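# Mount small gear between tester centres, meshing big gear

## Task

Place the small gear on the gear tester so it sits held between the two centres and its teeth engage the large gear mounted on the slide; then open the gripper and withdraw the arm so the gear stays in place without the robot.

## Robot and tools

Robot: two six-joint arms with parallel two-finger grippers, left_arm and right_arm. Left_arm is mounted on the +y side of the scene, right_arm on the -y side (these names do not match image left and right). Measured bases: left_arm at (+0.021, +0.234, 0) m, right_arm at (+0.036, -0.327, 0) m, each turned slightly about z. A camera stand is fixed behind the arms. Loose items can sometimes be nudged by an outside disturbance.

Frames. Scene frame: origin at table-top height halfway between the nominal bases, +x reaching out over the table, +z up. Each arm reports end_effector_position (metres) and end_effector_quat_wxyz in its own base frame. Fixed camera cam_high and the table use the scene frame. Motion offsets use the axes of that arm's current Hand target. Gripper axes: fingers point along +z, they open and close along y. The reported position is the point between the pads, roughly 5 mm behind the tips. Reported poses can be a few centimetres wrong, worse at long reach.

Command row: 14 numbers, each in [-1, 1]. First seven for left_arm: dx, dy, dz, rx, ry, rz, opening. Next seven for right_arm, same order. Always send all 14, even when one arm is idle. dx..rz are an offset, not a pose. It counts from the arm's Hand target at the start of the action or move, in that target's own axes. Scale: 1.0 = 0.6 m for dx, dy, dz, and 1.0 = 180 degrees for rx, ry, rz, which together form one rotation vector. Opening is absolute: +1 fully open (0.070 m), -1 closed. A full close takes about 1 s or more. Sending 0 for all six pose numbers re-commands the current Hand target. A 0 in the opening slot commands half-open, so repeat the present opening to keep a grip.

execute_actions(actions, cameras): actions is a list of actions. Each action is a table of up to 15 rows, one per 1/30 s step. A short table repeats its last row to fill 15 steps. Every row is measured from the action's starting Hand target, not from the previous row. Repeating an action moves the arm further again. Images come only with an empty actions list or when cameras names them. An empty list also shows the scene number.

move(target, speed, blend, opening_speed, grip_force, blocking, cameras): drives grippers along straight lines. target is one 14-number row or a list of up to 15 rows. All rows are offsets from the same starting Hand targets. Arguments:
- speed: m/s, 0.002 to 2.2, default 0.25; rotation is capped at twice that in rad/s.
- blend: metres of corner rounding between listed targets.
- opening_speed: per second on the -1..1 scale, minimum 0.2.
- grip_force: 5 to 20 N per pad.
- blocking=false: returns after about 0.5 s while the move continues.
Timing and pauses: total time is capped at 10 s. A changed opening on a later target is applied only after the arms stop there. Paths do not avoid obstacles or the other arm. Faster moves lag, stray and hit harder. Avoid paths that pass near an arm's own base.
Result: a "move:" line with the outcome (done, off_target, moving, held, fault) and any limits that acted (paced = clipped, held = steps withheld).

wait(seconds 0-10): lets time pass while arms hold their commands. stop: brakes a running move. zoom_image(camera, region [x0,y0,x1,y1], at most 504x504 px): enlarges part of the newest image from cam_high, cam_left_wrist or cam_right_wrist (all 672x504). read_manual: licence text only. finished_scene(scene): ends the scene; make no further calls in that reply.

Results. Hand target is the last commanded pose after clipping. Orientation is clipped to within 32 degrees of the measured orientation each step. The gripper often stops short of the Hand target. Another command, even all zeros, asks for it again; if still short, send the remaining gap as an offset. grip_measured uses the opening scale. To grasp, command about 0.05 below the reading at first contact for full force. Joint torques include gravity and are noisy. Step readings list intermediate positions.

Avoid:
- Dropping the gear, releasing it while it moves, or letting anything leave the table.
- Hitting fixed or heavy parts, or pressing hard; a target far past contact pushes harder. To stop pushing, command back past the gripper.
- Arm-to-arm contact, or closing a gripper on the other arm's fingers. The clearance check may hold moves but does not always prevent contact.
- Torque faults: load limits are 20.7 N m for waist, shoulder and elbow, 7.2 N m for the wrist joints, and the wrist motors give only about 4 N m. A fault stops that arm for 10 s.
- Overheating from holding loads, stretching out or pushing: MOTOR HOT appears at 65 °C, and at 80 °C the arm goes limp.
Thinking time lets the scene run on. Scene 1 is practice, but damage there still counts.

Each tool is called as a command line: name --argument value for each argument, lists and objects as JSON in quotes; but a table of rows of numbers goes row by row, as --pt "numbers of a row", without its own name.

## Session

execute_actions --actions '[]'

Scene clock: 0.00 s.
left_arm: end_effector_position=(+0.6233, +0.1775, +0.2155) grip_measured=+1.00 end_effector_quat_wxyz=(+0.469, -0.395, +0.788, +0.054) | right_arm: end_effector_position=(+0.2119, +0.2384, +0.3805) grip_measured=+0.98 end_effector_quat_wxyz=(+0.645, -0.385, +0.631, +0.193)
Joint positions: left_arm=[0.161 2.357 -2.356 0.501 0.781 -0.961 0.07] | right_arm=[0.858 0.877 -0.847 -0.135 0.152 -0.122 0.069]
Joint torques (N m): no reading
Hand target: left_arm +0.6233, +0.1775, +0.2155; +0.469, -0.395, +0.788, +0.054 | right_arm +0.2119, +0.2384, +0.3805; +0.645, -0.385, +0.631, +0.193
Tool commands: left_gripper/opening=+1.0 right_gripper/opening=+1.0
camera_calibration:
cam_left_wrist: T_world_to_cam=[[0.670781, -0.684617, 0.285223, -0.358309], [-0.601143, -0.727121, -0.331543, 0.575628], [0.434372, 0.0509333, -0.899292, 0.0356955], [0, 0, 0, 1]] pos_world=[0.570877, 0.171429, 0.325144]
cam_right_wrist: T_world_to_cam=[[0.739235, -0.619212, 0.26478, -0.110308], [-0.280307, -0.640404, -0.71506, 0.480244], [0.61234, 0.454378, -0.646978, 0.128164], [0, 0, 0, 1]] pos_world=[0.137679, 0.181011, 0.45553]

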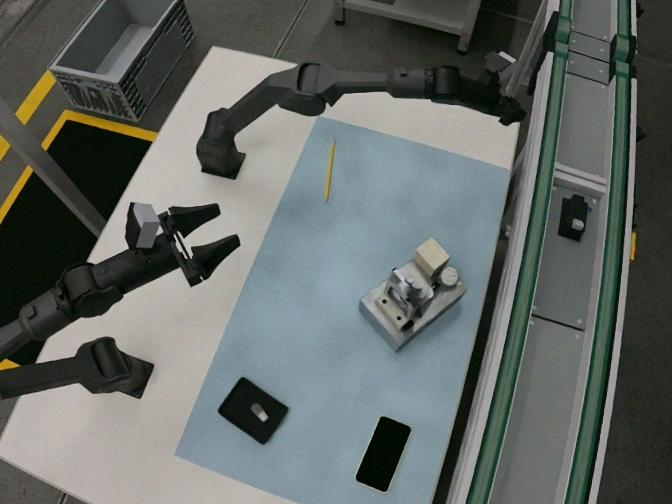

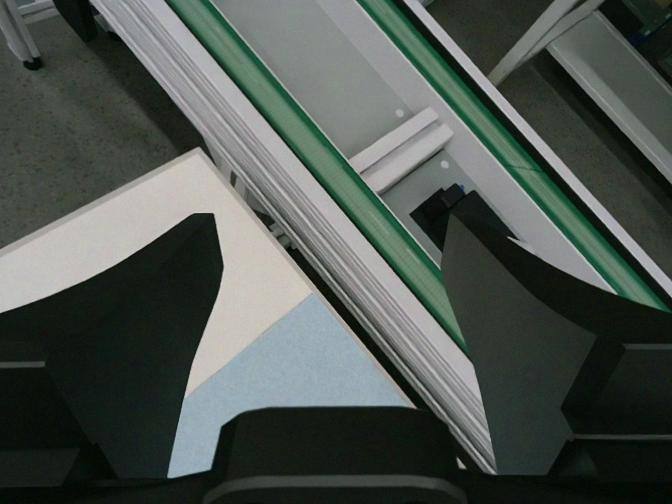

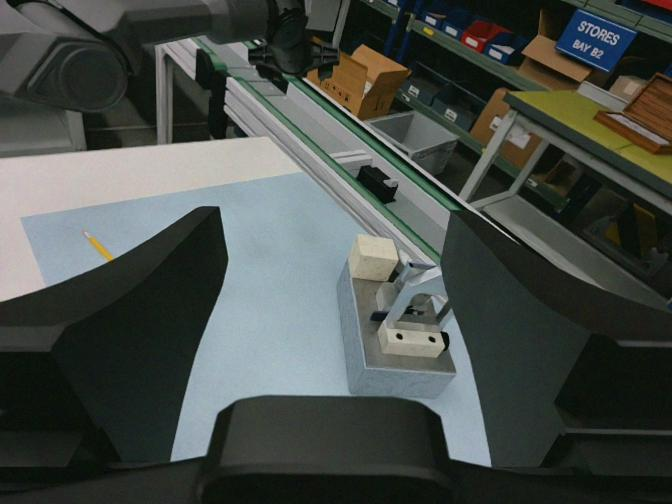

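zoom_image --camera "cam_high" --region '[340, 220, 490, 360]'

zoom_image --camera "cam_high" --region '[200, 365, 300, 455]'

zoom_image --camera "cam_right_wrist" --region '[330, 220, 480, 410]'

Scaled by 3.360 from the camera's 672x504 image, which has a finer 960x720 frame.

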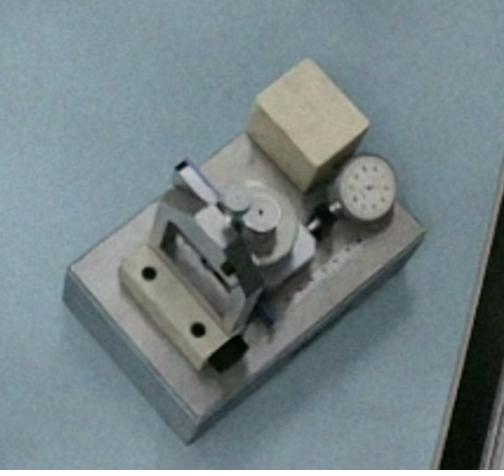

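Scaled by 5.040 from the camera's 672x504 image, which has a finer 960x720 frame.

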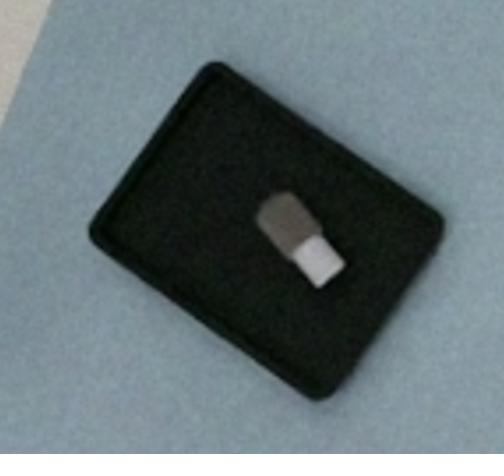

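Scaled by 2.653 from the camera's 672x504 image, which has a finer 960x720 frame.

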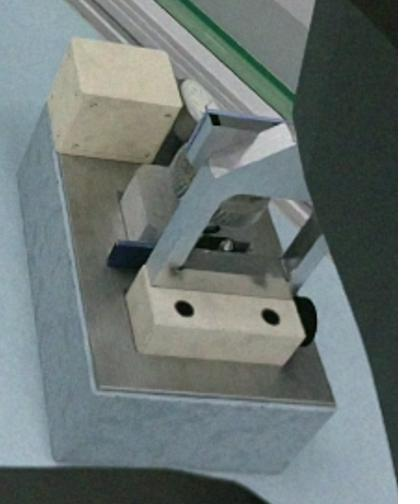

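move --target '[0.258,-0.0075,-0.497,0.3605,0.131,0.2554,1,0.352,-0.2355,-0.133,-0.523,0.156,-0.512,1]' --speed 0.5 --cameras '["all"]'

Scene clock: 14.77 s.
left_arm: end_effector_position=(+0.3801, -0.0499, +0.2611) grip_measured=+1.00 end_effector_quat_wxyz=(+0.387, +0.227, +0.852, -0.270) | right_arm: end_effector_position=(+0.2899, +0.0409, +0.2199) grip_measured=+0.98 end_effector_quat_wxyz=(+0.091, +0.936, -0.201, +0.273)
Joint positions: left_arm=[0.336 1.525 -1.26 -1.006 1.168 1.17 0.07] | right_arm=[0.51 1.293 -1.118 -0.534 1.213 -2.087 0.069]
Joint torques (N m): left_arm=[-1.18 -7.31 -5.05 -0.84 -0.31 -0.04] | right_arm=[0.9 -3.28 -3.85 -0.5 0.09 -0.02]
Hand target: left_arm +0.3802, -0.0500, +0.2611; +0.387, +0.226, +0.852, -0.270 | right_arm +0.2898, +0.0404, +0.2204; +0.020, +0.997, -0.045, +0.062
Off the commanded pose: left_arm 0.000 m, 0 deg | right_arm 0.001 m, 41 deg; orientation clipped.
joint sent to its limit (right arm) — joint 5 (wrist pitch), upper limit; joint 6 (wrist roll), lower limit. The joint targets are off in orientation, not in position.
move: off_target (right_arm); limits=paced
camera_calibration:
cam_left_wrist: T_world_to_cam=[[-0.597694, -0.749373, 0.284961, 0.115144], [-0.794938, 0.507786, -0.332004, 0.414607], [0.104096, -0.424963, -0.899206, 0.295711], [0, 0, 0, 1]] pos_world=[0.367625, 0.00142013, 0.370744]
cam_right_wrist: T_world_to_cam=[[0.420652, 0.904025, -0.0760983, -0.142727], [0.343768, -0.0812075, 0.935537, -0.305992], [0.839569, -0.419695, -0.344935, -0.0302755], [0, 0, 0, 1]] pos_world=[0.190647, 0.0914733, 0.264962]

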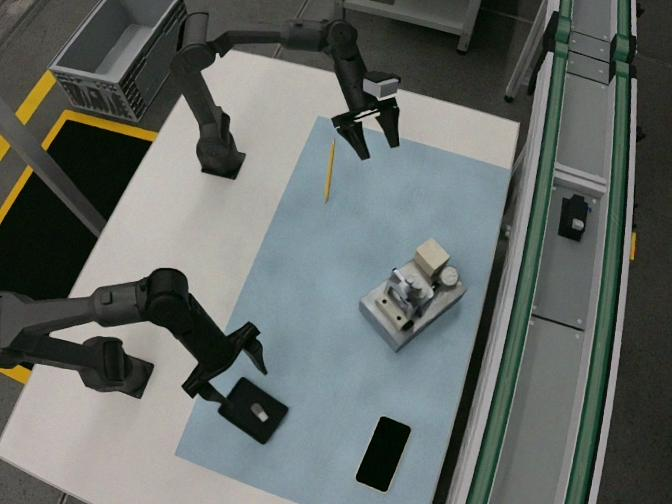

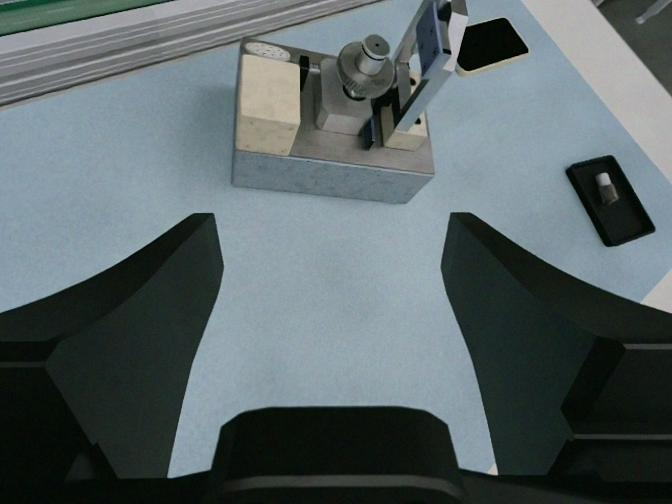

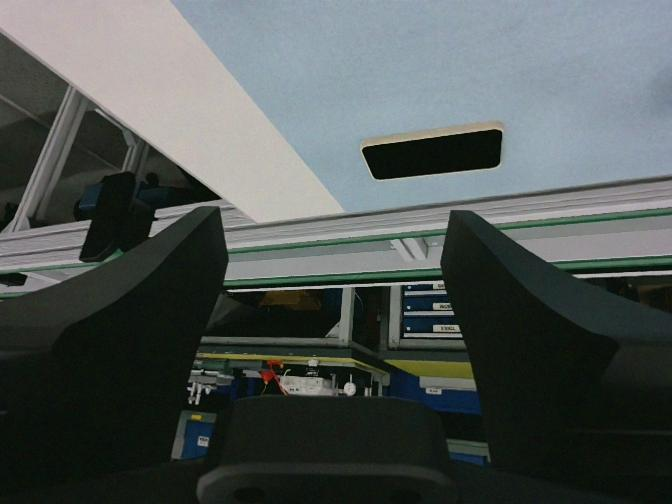

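zoom_image --camera "cam_left_wrist" --region '[220, 0, 500, 220]'

zoom_image --camera "cam_left_wrist" --region '[550, 140, 670, 260]'

Scaled by 1.800 from the camera's 672x504 image, which has a finer 960x720 frame.

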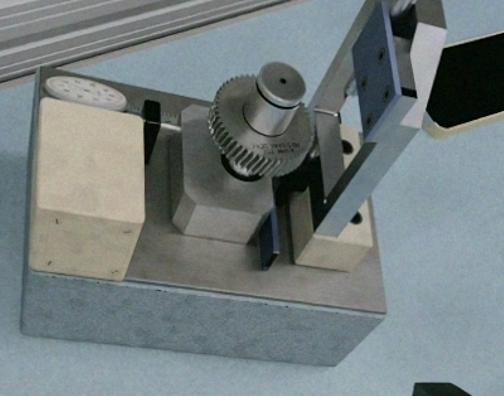

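Scaled by 4.200 from the camera's 672x504 image, which has a finer 960x720 frame.

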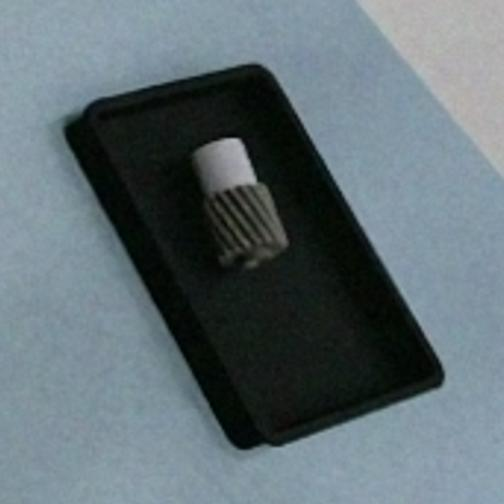

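move --pt "0.015 0.014 0.047 0 -0.07 0 1 0 0 0 0 0 0.57 1" --pt "0.029 0.028 0.094 0 -0.14 0 1 0 0 0.02 0.057 0.003 -0.86 1" --speed 0.7 --blend 0.03 --cameras '["cam_left_wrist","cam_right_wrist"]'

Scene clock: 25.30 s.
left_arm: end_effector_position=(+0.4102, -0.0698, +0.2116) grip_measured=+1.00 end_effector_quat_wxyz=(+0.543, +0.175, +0.757, -0.317) | right_arm: end_effector_position=(+0.2914, +0.0400, +0.2083) grip_measured=+0.98 end_effector_quat_wxyz=(+0.146, +0.256, +0.954, +0.061)
Joint positions: left_arm=[0.303 1.64 -0.856 -1.742 1.045 1.958 0.07] | right_arm=[0.137 1.341 -1.215 -0.001 1.213 0.662 0.069]
Joint torques (N m): left_arm=[-1.16 -7.63 -6.72 -0.65 0.8 0.17] | right_arm=[-0.16 -2.21 -3.79 0 -0.03 -0.07]
Hand target: left_arm +0.4102, -0.0701, +0.2114; +0.564, +0.162, +0.747, -0.313 | right_arm +0.2912, +0.0398, +0.2085; +0.000, +0.260, +0.966, +0.000
Off the commanded pose: left_arm 0.000 m, 3 deg | right_arm 0.000 m, 18 deg.
joint sent to its limit (left arm) — joint 4 (forearm roll), lower limit. The joint targets are off in orientation, not in position.
joint sent to its limit (right arm) — joint 5 (wrist pitch), upper limit. The joint targets are off in orientation, not in position.
move: off_target (left_arm, right_arm)
camera_calibration:
cam_left_wrist: T_world_to_cam=[[-0.612519, -0.735808, 0.288805, 0.138562], [-0.688315, 0.316857, -0.652552, 0.442969], [0.388643, -0.598489, -0.700548, 0.0687929], [0, 0, 0, 1]] pos_world=[0.363039, 0.00276897, 0.297236]
cam_right_wrist: T_world_to_cam=[[-0.456555, -0.867442, -0.197741, 0.208343], [-0.85641, 0.368258, 0.361868, 0.15554], [-0.24108, 0.33456, -0.911016, 0.366755], [0, 0, 0, 1]] pos_world=[0.316744, 0.000744965, 0.319032]
Images, in order (width x height): cam_left_wrist 672x504, cam_right_wrist 672x504.

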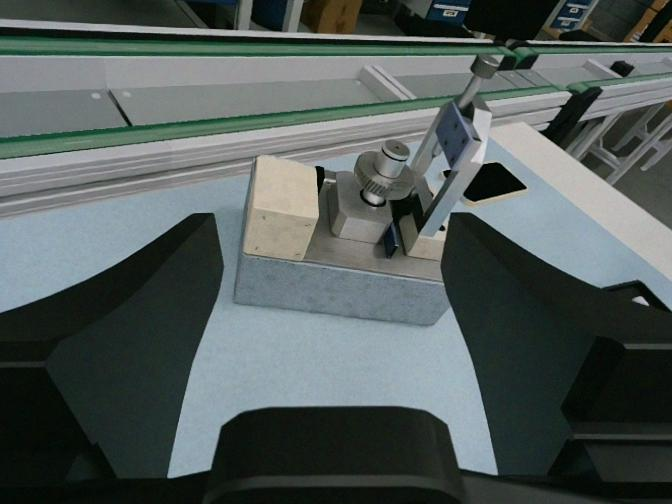

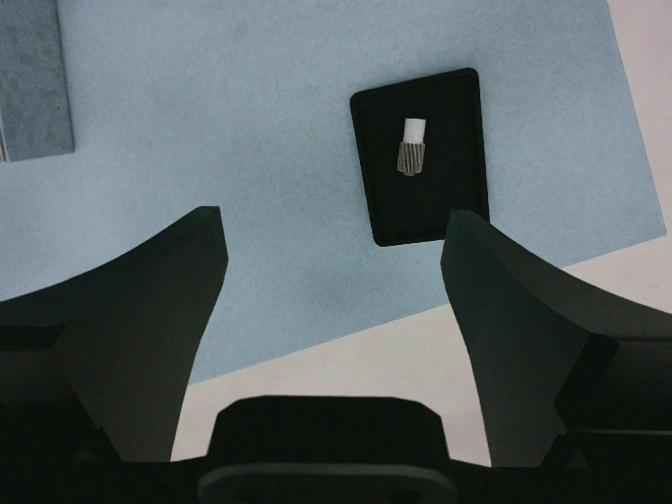

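zoom_image --camera "cam_left_wrist" --region '[320, 40, 510, 270]'

zoom_image --camera "cam_right_wrist" --region '[350, 80, 480, 210]'

Scaled by 2.191 from the camera's 672x504 image, which has a finer 960x720 frame.

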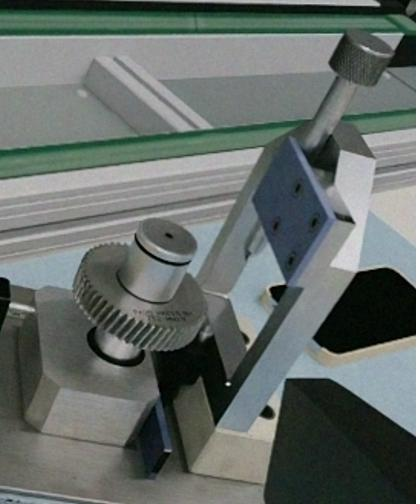

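Scaled by 3.877 from the camera's 672x504 image, which has a finer 960x720 frame.

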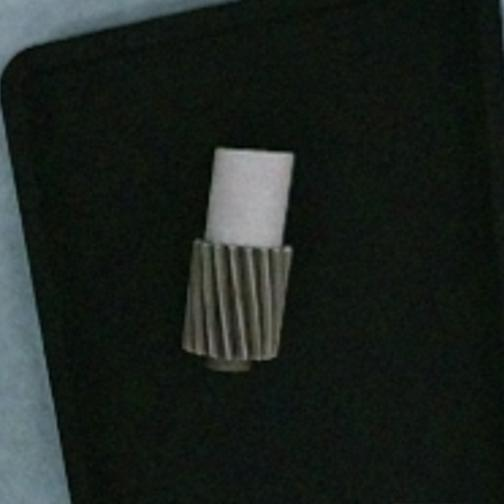

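move --target '[0.17,-0.1377,0.132,-0.0236,-0.058,0.09,1,0,0,0,0,0,0,1]' --speed 0.4 --cameras '["cam_left_wrist"]'

zoom_image --camera "cam_left_wrist" --region '[200, 0, 560, 270]'

Scene clock: 47.67 s.
left_arm: end_effector_position=(+0.3884, -0.1947, +0.1258) grip_measured=+1.00 end_effector_quat_wxyz=(+0.439, +0.330, +0.793, -0.263) | right_arm: end_effector_position=(+0.2914, +0.0400, +0.2083) grip_measured=+0.98 end_effector_quat_wxyz=(+0.146, +0.256, +0.954, +0.061)
Joint positions: left_arm=[-0.139 1.734 -0.85 -1.741 0.69 2.096 0.07] | right_arm=[0.137 1.341 -1.215 -0.001 1.213 0.662 0.069]
Joint torques (N m): left_arm=[-1.06 -10.24 -4.99 -0.57 0.44 -0.01] | right_arm=[-0.08 -2.43 -4.1 -0.05 -0.05 -0.1]
Hand target: left_arm +0.3880, -0.1950, +0.1254; +0.664, +0.221, +0.680, -0.218 | right_arm +0.2912, +0.0398, +0.2085; +0.000, +0.260, +0.966, +0.000
Off the commanded pose: left_arm 0.001 m, 33 deg; orientation clipped | right_arm 0.000 m, 18 deg.
joint sent to its limit (left arm) — joint 4 (forearm roll), lower limit; joint 6 (wrist roll), upper limit. The joint targets are off in orientation, not in position.
joint sent to its limit (right arm) — joint 5 (wrist pitch), upper limit. The joint targets are off in orientation, not in position.
move: off_target (left_arm, right_arm); limits=paced
camera_calibration:
cam_left_wrist: T_world_to_cam=[[-0.756034, -0.641945, 0.127748, 0.152316], [-0.621425, 0.642699, -0.448074, 0.423287], [0.205536, -0.418144, -0.884822, 0.0717953], [0, 0, 0, 1]] pos_world=[0.36344, -0.144247, 0.233732]
Images, in order (width x height): cam_left_wrist 672x504.

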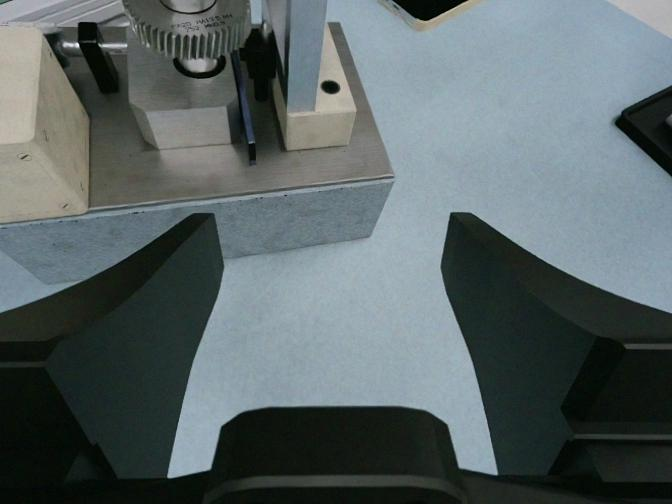

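Scaled by 1.400 from the camera's 672x504 image, which has a finer 960x720 frame.

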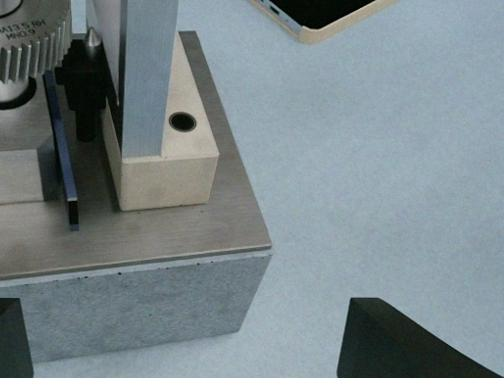

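move --target '[-0.292,0.108,-0.255,-0.137,0.238,-0.058,1,-0.067,0.32,0.08,-0.374,-0.392,-0.374,1]' --speed 0.5 --cameras '["cam_left_wrist","cam_right_wrist"]'

zoom_image --camera "cam_right_wrist" --region '[200, 0, 560, 250]'

Scene clock: 73.63 s.
left_arm: end_effector_position=(+0.3060, -0.0544, +0.3038) grip_measured=+1.00 end_effector_quat_wxyz=(+0.382, +0.080, +0.920, -0.035) | right_arm: end_effector_position=(+0.4227, +0.1856, +0.1611) grip_measured=+0.98 end_effector_quat_wxyz=(+0.611, -0.341, +0.635, +0.326)
Joint positions: left_arm=[-0.173 1.117 -1.211 -0.004 0.964 0.002 0.07] | right_arm=[0.004 1.968 -0.885 -1.077 -1.227 0.498 0.069]
Joint torques (N m): left_arm=[0.21 -2.38 -5.63 -0.09 -1.19 0.16] | right_arm=[1.46 -4.51 -2.47 0.37 -0.78 -0.12]
Hand target: left_arm +0.3062, -0.0542, +0.3036; +0.382, +0.080, +0.920, -0.035 | right_arm +0.4224, +0.1857, +0.1605; +0.621, -0.339, +0.620, +0.338
Off the commanded pose: left_arm 0.000 m, 0 deg | right_arm 0.001 m, 2 deg.
joint sent to its limit (right arm) — joint 5 (wrist pitch), lower limit. The joint targets are off in orientation, not in position.
move: done; limits=paced
camera_calibration:
cam_left_wrist: T_world_to_cam=[[-0.177606, -0.984092, 0.0042711, -0.000674734], [-0.967402, 0.173794, -0.184197, 0.361776], [0.180524, -0.0368462, -0.98288, 0.363037], [0, 0, 0, 1]] pos_world=[0.284326, -0.0501619, 0.423463]
cam_right_wrist: T_world_to_cam=[[0.837378, -0.546437, 0.0142876, -0.255411], [-0.33277, -0.530336, -0.779749, 0.360794], [0.433661, 0.64819, -0.62593, -0.0826781], [0, 0, 0, 1]] pos_world=[0.369791, 0.105367, 0.233227]
Images, in order (width x height): cam_left_wrist 672x504, cam_right_wrist 672x504.

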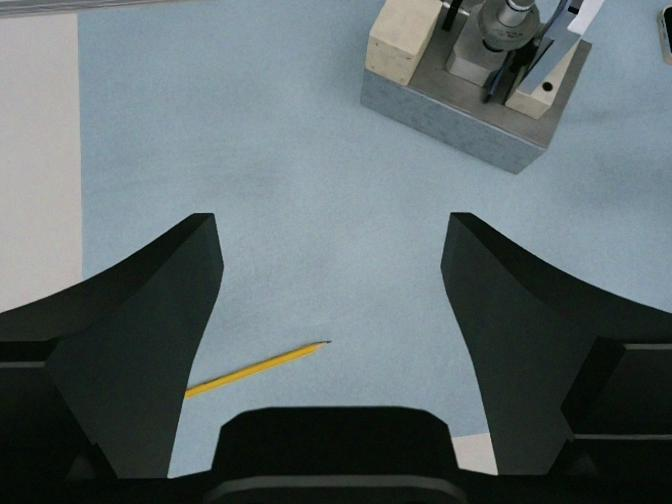

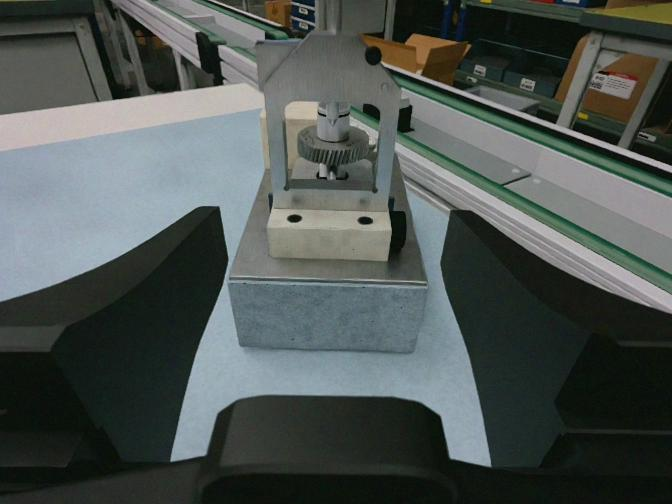

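Scaled by 1.400 from the camera's 672x504 image, which has a finer 960x720 frame.

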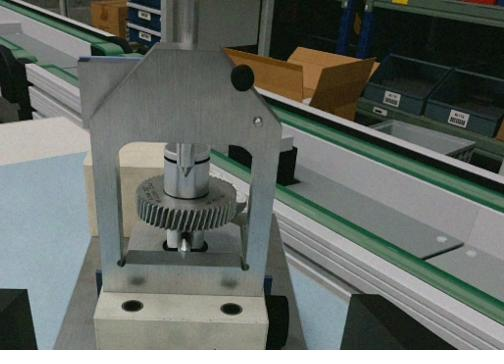

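move --target '[-0.138,-0.268,0.259,0.080,-0.054,0.068,0.4,0.117,0.049,-0.352,0.374,0.392,0.374,0.4]' --speed 0.5 --cameras '["cam_left_wrist","cam_right_wrist"]'

zoom_image --camera "cam_left_wrist" --region '[200, 50, 500, 300]'

zoom_image --camera "cam_right_wrist" --region '[220, 80, 500, 300]'

Scene clock: 90.77 s.
left_arm: end_effector_position=(+0.4442, -0.2422, +0.2528) grip_measured=+0.40 end_effector_quat_wxyz=(+0.446, +0.221, +0.859, -0.115) | right_arm: end_effector_position=(+0.2834, +0.0240, +0.0896) grip_measured=+0.40 end_effector_quat_wxyz=(+0.345, +0.178, +0.903, +0.186)
Joint positions: left_arm=[-0.496 1.695 -1.449 -0.017 0.454 0.02 0.049] | right_arm=[-0.175 1.209 -0.359 -1.745 -0.341 2.102 0.049]
Joint torques (N m): left_arm=[-0.61 -11.36 -7.06 -0.12 -1.03 -0.05] | right_arm=[-0.13 -1.2 -4.64 0.01 -0.14 0.02]
Hand target: left_arm +0.4441, -0.2420, +0.2528; +0.446, +0.221, +0.859, -0.115 | right_arm +0.2834, +0.0240, +0.0902; +0.112, +0.238, +0.963, +0.060
Off the commanded pose: left_arm 0.000 m, 0 deg | right_arm 0.001 m, 47 deg; orientation clipped.
joint sent to its limit (right arm) — joint 4 (forearm roll), lower limit; joint 6 (wrist roll), upper limit. The joint targets are off in orientation, not in position.
move: off_target (right_arm); limits=paced
camera_calibration:
cam_left_wrist: T_world_to_cam=[[-0.486602, -0.873623, 0.00121779, 0.00405426], [-0.818915, 0.455643, -0.348953, 0.562651], [0.304298, -0.170798, -0.93714, 0.182038], [0, 0, 0, 1]] pos_world=[0.407342, -0.221734, 0.366929]
cam_right_wrist: T_world_to_cam=[[-0.177593, -0.871161, -0.457755, 0.11171], [-0.974371, 0.220914, -0.0424026, 0.270686], [0.138064, 0.438493, -0.888067, 0.150012], [0, 0, 0, 1]] pos_world=[0.262876, -0.0282605, 0.195834]
Images, in order (width x height): cam_left_wrist 672x504, cam_right_wrist 672x504.

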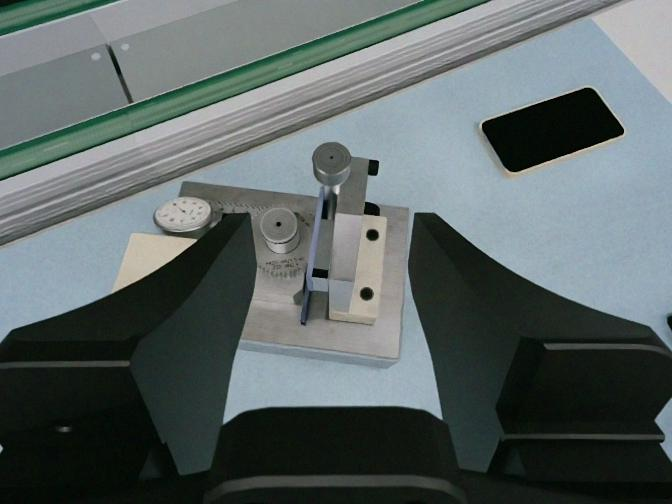

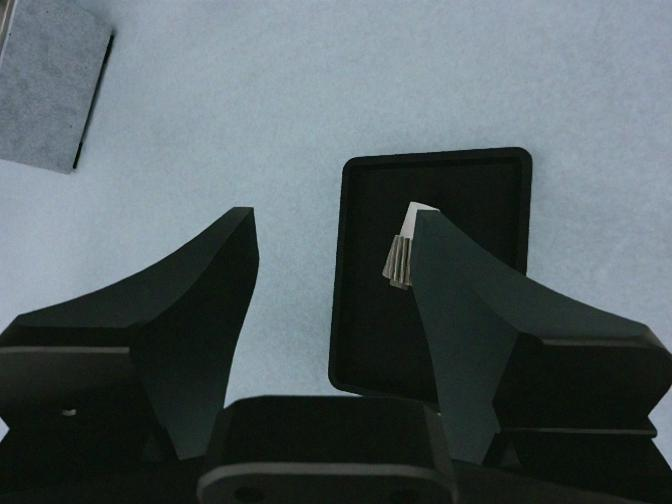

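Scaled by 1.680 from the camera's 672x504 image, which has a finer 960x720 frame.

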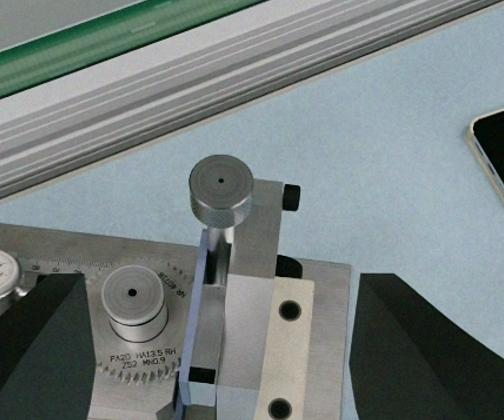

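Scaled by 1.800 from the camera's 672x504 image, which has a finer 960x720 frame.

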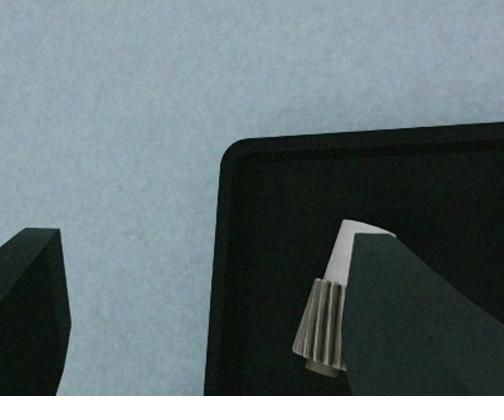

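move --target '[0,0.0,0.1167,0,0,0,0.4,-0.065,-0.003,-0.108,-0.0873,-0.417,-0.146,0.4]' --speed 0.25 --cameras '["cam_left_wrist","cam_high"]'

zoom_image --camera "cam_left_wrist" --region '[200, 50, 500, 350]'

zoom_image --camera "cam_high" --region '[340, 200, 490, 360]'

Scene clock: 97.43 s.
left_arm: end_effector_position=(+0.4944, -0.2696, +0.2121) grip_measured=+0.40 end_effector_quat_wxyz=(+0.446, +0.221, +0.860, -0.115) | right_arm: end_effector_position=(+0.3002, +0.0001, +0.1600) grip_measured=+0.40 end_effector_quat_wxyz=(+0.686, +0.000, +0.728, +0.001)
Joint positions: left_arm=[-0.497 1.919 -1.603 -0.017 0.385 0.02 0.049] | right_arm=[-0.001 1.391 -0.017 -0.002 -1.227 0.001 0.049]
Joint torques (N m): left_arm=[-1.18 -13.95 -7.66 -0.08 -1.22 -0.06] | right_arm=[0.81 -1.99 -3.21 0.02 -1 -0.14]
Hand target: left_arm +0.4942, -0.2697, +0.2126; +0.446, +0.221, +0.859, -0.115 | right_arm +0.3004, +0.0000, +0.1598; +0.707, +0.000, +0.707, +0.000
Off the commanded pose: left_arm 0.000 m, 0 deg | right_arm 0.000 m, 3 deg.
joint sent to its limit (right arm) — joint 5 (wrist pitch), lower limit. The joint targets are off in orientation, not in position.
move: off_target (right_arm)
camera_calibration:
cam_left_wrist: T_world_to_cam=[[-0.486398, -0.873737, 0.00100389, 0.00450368], [-0.819214, 0.455646, -0.348245, 0.602111], [0.303817, -0.170208, -0.937403, 0.12444], [0, 0, 0, 1]] pos_world=[0.457641, -0.249233, 0.326328]
Images, in order (width x height): cam_high 672x504, cam_left_wrist 672x504.

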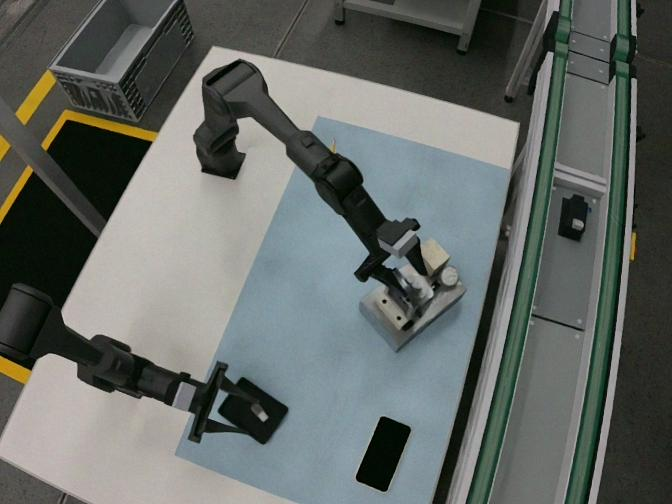

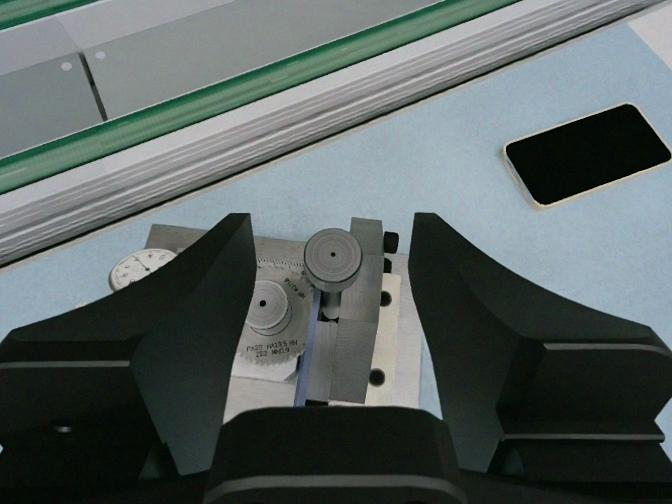

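Scaled by 1.680 from the camera's 672x504 image, which has a finer 960x720 frame.

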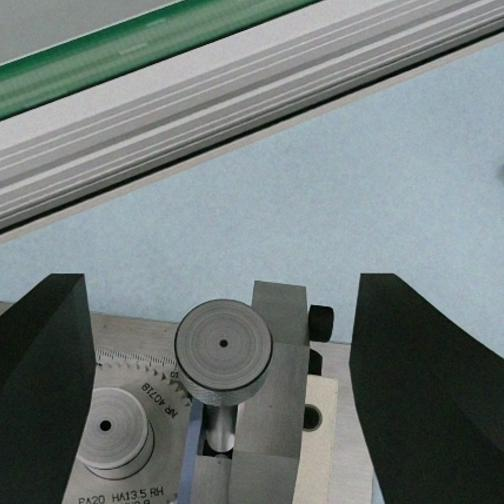

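Scaled by 3.150 from the camera's 672x504 image, which has a finer 960x720 frame.

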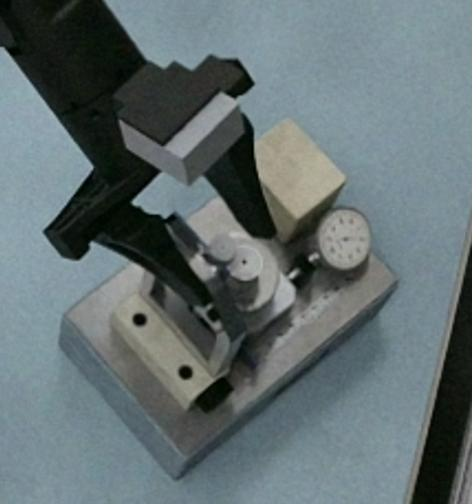

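move --pt "0 0 0 0 0 0 -0.7 0.117 0.0 -0.028 0 0.48 0 0.4" --pt "0 0 0 0 0 0 -0.7 0.117 0.04 -0.028 0.131 0.487 0.131 0.4" --speed 0.4 --blend 0.01 --grip_force '[10,20]' --opening_speed 1.0 --cameras '["cam_left_wrist","cam_right_wrist"]'

zoom_image --camera "cam_right_wrist" --region '[200, 80, 500, 330]'

Scene clock: 104.67 s.
left_arm: end_effector_position=(+0.4944, -0.2696, +0.2121) grip_measured=-0.56 end_effector_quat_wxyz=(+0.446, +0.221, +0.860, -0.115) | right_arm: end_effector_position=(+0.2836, +0.0241, +0.0897) grip_measured=+0.40 end_effector_quat_wxyz=(+0.000, +0.260, +0.966, +0.000)
Joint positions: left_arm=[-0.497 1.919 -1.603 -0.017 0.385 0.019 0.016] | right_arm=[0.085 1.612 -1.063 0 1.108 0.611 0.049]
Joint torques (N m): left_arm=[-0.53 -13.73 -5.77 -0.22 -1.04 0.11] | right_arm=[0.74 -3.34 -4.29 -0.19 0.05 -0.09]
Hand target: left_arm +0.4942, -0.2697, +0.2126; +0.446, +0.221, +0.859, -0.115 | right_arm +0.2836, +0.0240, +0.0897; +0.000, +0.259, +0.966, +0.000
Off the commanded pose: left_arm 0.000 m, 0 deg | right_arm 0.000 m, 0 deg.
grip_force (N): 10, 20
move: done; blend cut to 0 m at target 1
camera_calibration:
cam_left_wrist: T_world_to_cam=[[-0.485868, -0.874031, 0.00169841, 0.00396057], [-0.819604, 0.454936, -0.348255, 0.602116], [0.303613, -0.170598, -0.937398, 0.124435], [0, 0, 0, 1]] pos_world=[0.457641, -0.249234, 0.326329]
cam_right_wrist: T_world_to_cam=[[-0.491053, -0.87107, -0.0102095, 0.160616], [-0.703968, 0.389894, 0.593642, 0.133106], [-0.513123, 0.298697, -0.804664, 0.330636], [0, 0, 0, 1]] pos_world=[0.34223, -0.0107493, 0.188674]
Images, in order (width x height): cam_left_wrist 672x504, cam_right_wrist 672x504.

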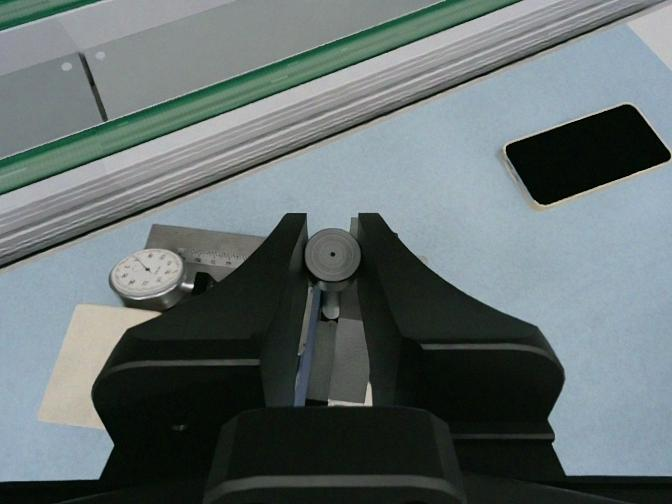

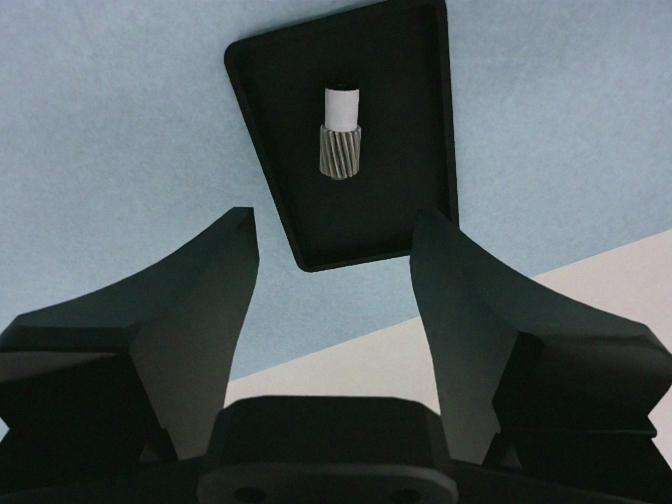

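Scaled by 1.680 from the camera's 672x504 image, which has a finer 960x720 frame.

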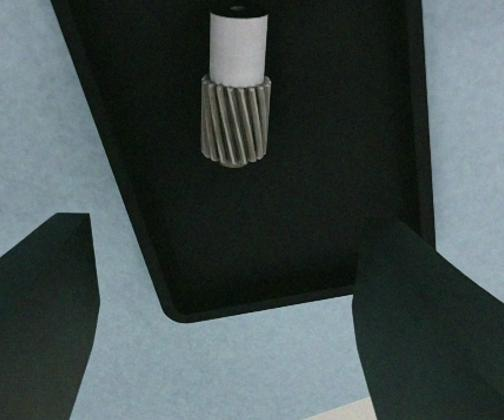

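move --pt "0 0 0 0 0 0 -0.7 0.004 -0.0033 0.1 0 0 0 0.4" --pt "0 0 0 0 0 0 -0.7 0.004 -0.0033 0.126 0 0 0 0.4" --speed '[0.2,0.06]' --blend 0.01 --cameras '["cam_right_wrist"]'

zoom_image --camera "cam_right_wrist" --region '[220, 130, 460, 330]'

Scene clock: 108.50 s.
left_arm: end_effector_position=(+0.4944, -0.2696, +0.2121) grip_measured=-0.56 end_effector_quat_wxyz=(+0.446, +0.221, +0.860, -0.115) | right_arm: end_effector_position=(+0.2805, +0.0235, +0.0137) grip_measured=+0.40 end_effector_quat_wxyz=(+0.000, +0.260, +0.966, +0.000)
Joint positions: left_arm=[-0.497 1.919 -1.603 -0.017 0.385 0.019 0.016] | right_arm=[0.084 1.743 -0.884 0 0.799 0.609 0.049]
Joint torques (N m): left_arm=[0.25 -13.54 -5.89 -0.2 -1.12 0.15] | right_arm=[-0.09 -4.62 -3.42 -0.12 0.11 -0.11]
Hand target: left_arm +0.4942, -0.2697, +0.2126; +0.446, +0.221, +0.859, -0.115 | right_arm +0.2806, +0.0235, +0.0140; +0.000, +0.259, +0.966, +0.000
Off the commanded pose: left_arm 0.000 m, 0 deg | right_arm 0.000 m, 0 deg.
grip_force (N): 10, 20
move: done; blend cut to 0.0078 m at target 1
camera_calibration:
cam_right_wrist: T_world_to_cam=[[-0.490355, -0.871467, -0.00982766, 0.157645], [-0.70396, 0.389404, 0.593974, 0.176259], [-0.513802, 0.298177, -0.804424, 0.268289], [0, 0, 0, 1]] pos_world=[0.339229, -0.0112505, 0.112674]
Images, in order (width x height): cam_right_wrist 672x504.

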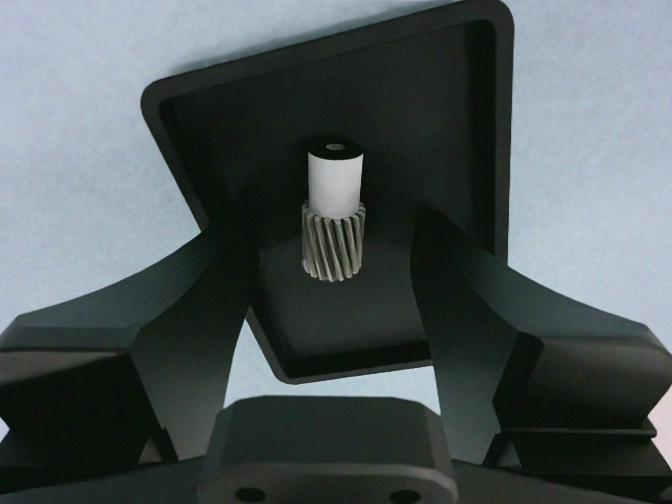

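Scaled by 2.100 from the camera's 672x504 image, which has a finer 960x720 frame.

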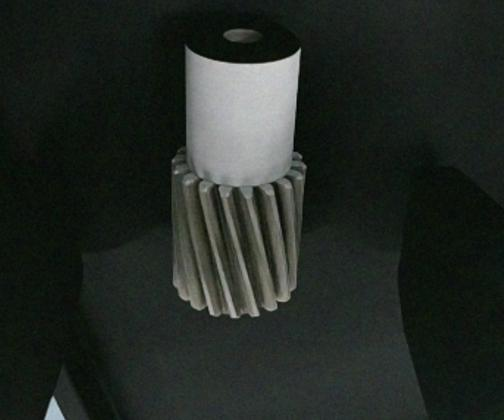

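move --pt "0 0 0 0 0 0 -0.7 -0.01 0 0 0 0 0 0.4" --pt "0 0 0 0 0 0 -0.7 -0.01 0 0 0 0 0 -0.65" --speed 0.1 --opening_speed 1.0 --cameras '["cam_right_wrist"]'

Scene clock: 114.07 s.
left_arm: end_effector_position=(+0.4944, -0.2696, +0.2121) grip_measured=-0.56 end_effector_quat_wxyz=(+0.446, +0.221, +0.860, -0.115) | right_arm: end_effector_position=(+0.2859, +0.0206, +0.0142) grip_measured=-0.50 end_effector_quat_wxyz=(+0.001, +0.260, +0.966, +0.000)
Joint positions: left_arm=[-0.497 1.919 -1.603 -0.017 0.385 0.019 0.016] | right_arm=[0.072 1.756 -0.906 0 0.806 0.597 0.018]
Joint torques (N m): left_arm=[0.32 -13.2 -5.99 -0.15 -1.23 0.15] | right_arm=[-0.15 -3.66 -2.91 -0.17 0.1 -0.05]
Hand target: left_arm +0.4942, -0.2697, +0.2126; +0.446, +0.221, +0.859, -0.115 | right_arm +0.2858, +0.0205, +0.0141; +0.000, +0.259, +0.966, +0.000
Off the commanded pose: left_arm 0.000 m, 0 deg | right_arm 0.000 m, 0 deg.
grip_force (N): 10, 20
move: done
camera_calibration:
cam_right_wrist: T_world_to_cam=[[-0.490342, -0.871465, -0.0106561, 0.157813], [-0.704832, 0.389332, 0.592986, 0.181236], [-0.512618, 0.298277, -0.805142, 0.271954], [0, 0, 0, 1]] pos_world=[0.344532, -0.0141502, 0.113173]
Images, in order (width x height): cam_right_wrist 672x504.

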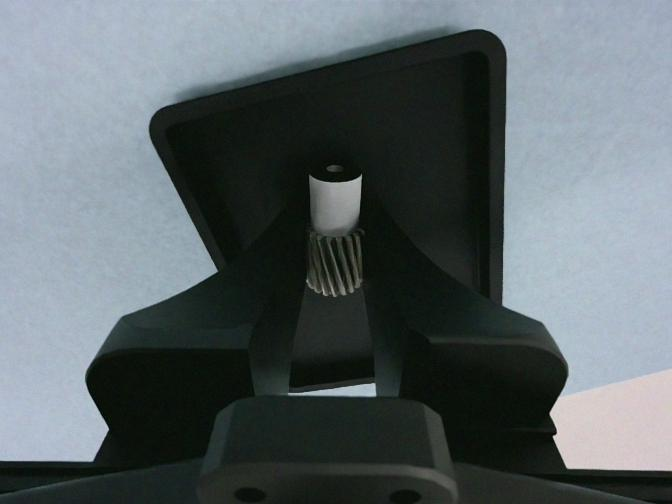

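move --pt "0 0 0 0 0 0 -0.7 0 0 -0.1765 0 0 0 -0.65" --pt "-0.0164 0 -0.0115 0 0 0 -0.7 -0.0635 0.037 -0.193 0 0 -0.1667 -0.65" --pt "-0.0164 0 -0.0115 0 0 0 -0.7 -0.21 0.082 -0.31 -0.131 -0.487 -0.131 -0.65" --pt "-0.0164 0 -0.0115 0 0 0 -0.7 -0.057 0.336 -0.218 -0.374 -0.392 -0.374 -0.65" --speed 0.35 --blend 0.02 --cameras '["cam_right_wrist","cam_left_wrist"]'

zoom_image --camera "cam_right_wrist" --region '[200, 0, 500, 300]'

Scene clock: 123.63 s.
left_arm: end_effector_position=(+0.4943, -0.2696, +0.2244) grip_measured=-0.56 end_effector_quat_wxyz=(+0.446, +0.221, +0.859, -0.115) | right_arm: end_effector_position=(+0.4166, +0.1784, +0.1452) grip_measured=-0.50 end_effector_quat_wxyz=(+0.602, -0.344, +0.646, +0.318)
Joint positions: left_arm=[-0.497 1.913 -1.643 -0.015 0.43 0.018 0.016] | right_arm=[-0.016 1.978 -0.848 -1.091 -1.227 0.462 0.018]
Joint torques (N m): left_arm=[-0.42 -18.4 -12.04 -0.17 -2.79 -0.06] | right_arm=[-0.14 -5.57 -2.42 0.39 -0.92 -0.08]
Hand target: left_arm +0.4942, -0.2697, +0.2246; +0.446, +0.221, +0.859, -0.115 | right_arm +0.4163, +0.1779, +0.1449; +0.621, -0.339, +0.620, +0.339
Off the commanded pose: left_arm 0.000 m, 0 deg | right_arm 0.001 m, 4 deg.
joint read past its limit (right arm) — joint 5 (wrist pitch), lower limit.
joint sent to its limit (right arm) — joint 5 (wrist pitch), lower limit. The joint targets are off in orientation, not in position.
grip_force (N): 10, 20
move: off_target (right_arm)
camera_calibration:
cam_left_wrist: T_world_to_cam=[[-0.486421, -0.873724, 0.000932217, 0.00448057], [-0.819091, 0.455633, -0.348552, 0.606357], [0.304113, -0.170306, -0.937289, 0.135802], [0, 0, 0, 1]] pos_world=[0.457541, -0.249234, 0.338629]
cam_right_wrist: T_world_to_cam=[[0.833996, -0.551578, 0.0145862, -0.251743], [-0.34997, -0.549228, -0.758861, 0.350065], [0.426582, 0.627782, -0.65109, -0.0750464], [0, 0, 0, 1]] pos_world=[0.364479, 0.100522, 0.22046]
Images, in order (width x height): cam_left_wrist 672x504, cam_right_wrist 672x504.

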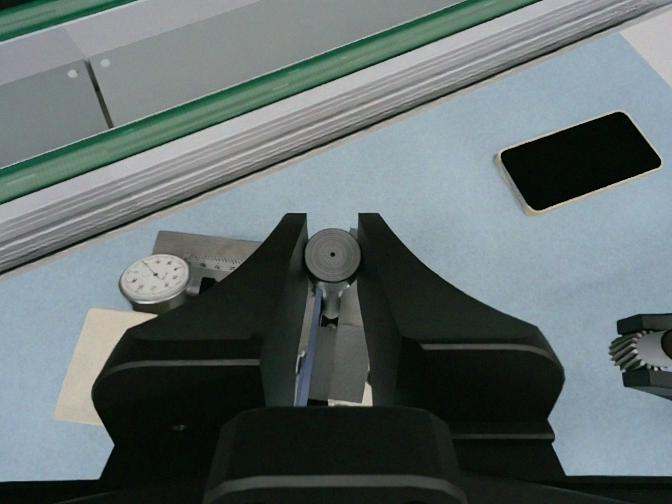

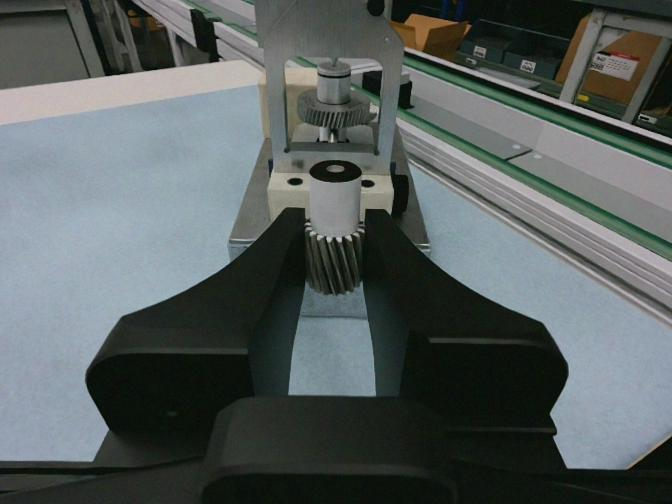

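Scaled by 1.680 from the camera's 672x504 image, which has a finer 960x720 frame.

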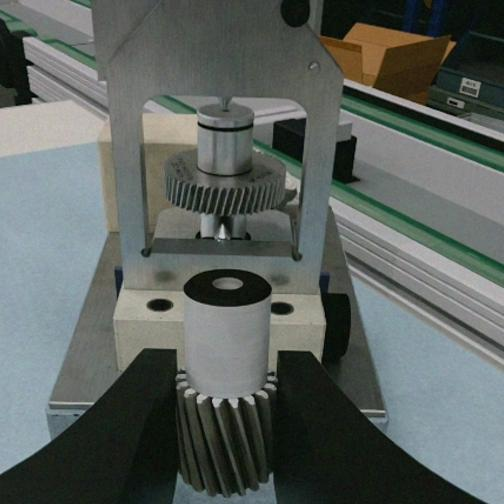

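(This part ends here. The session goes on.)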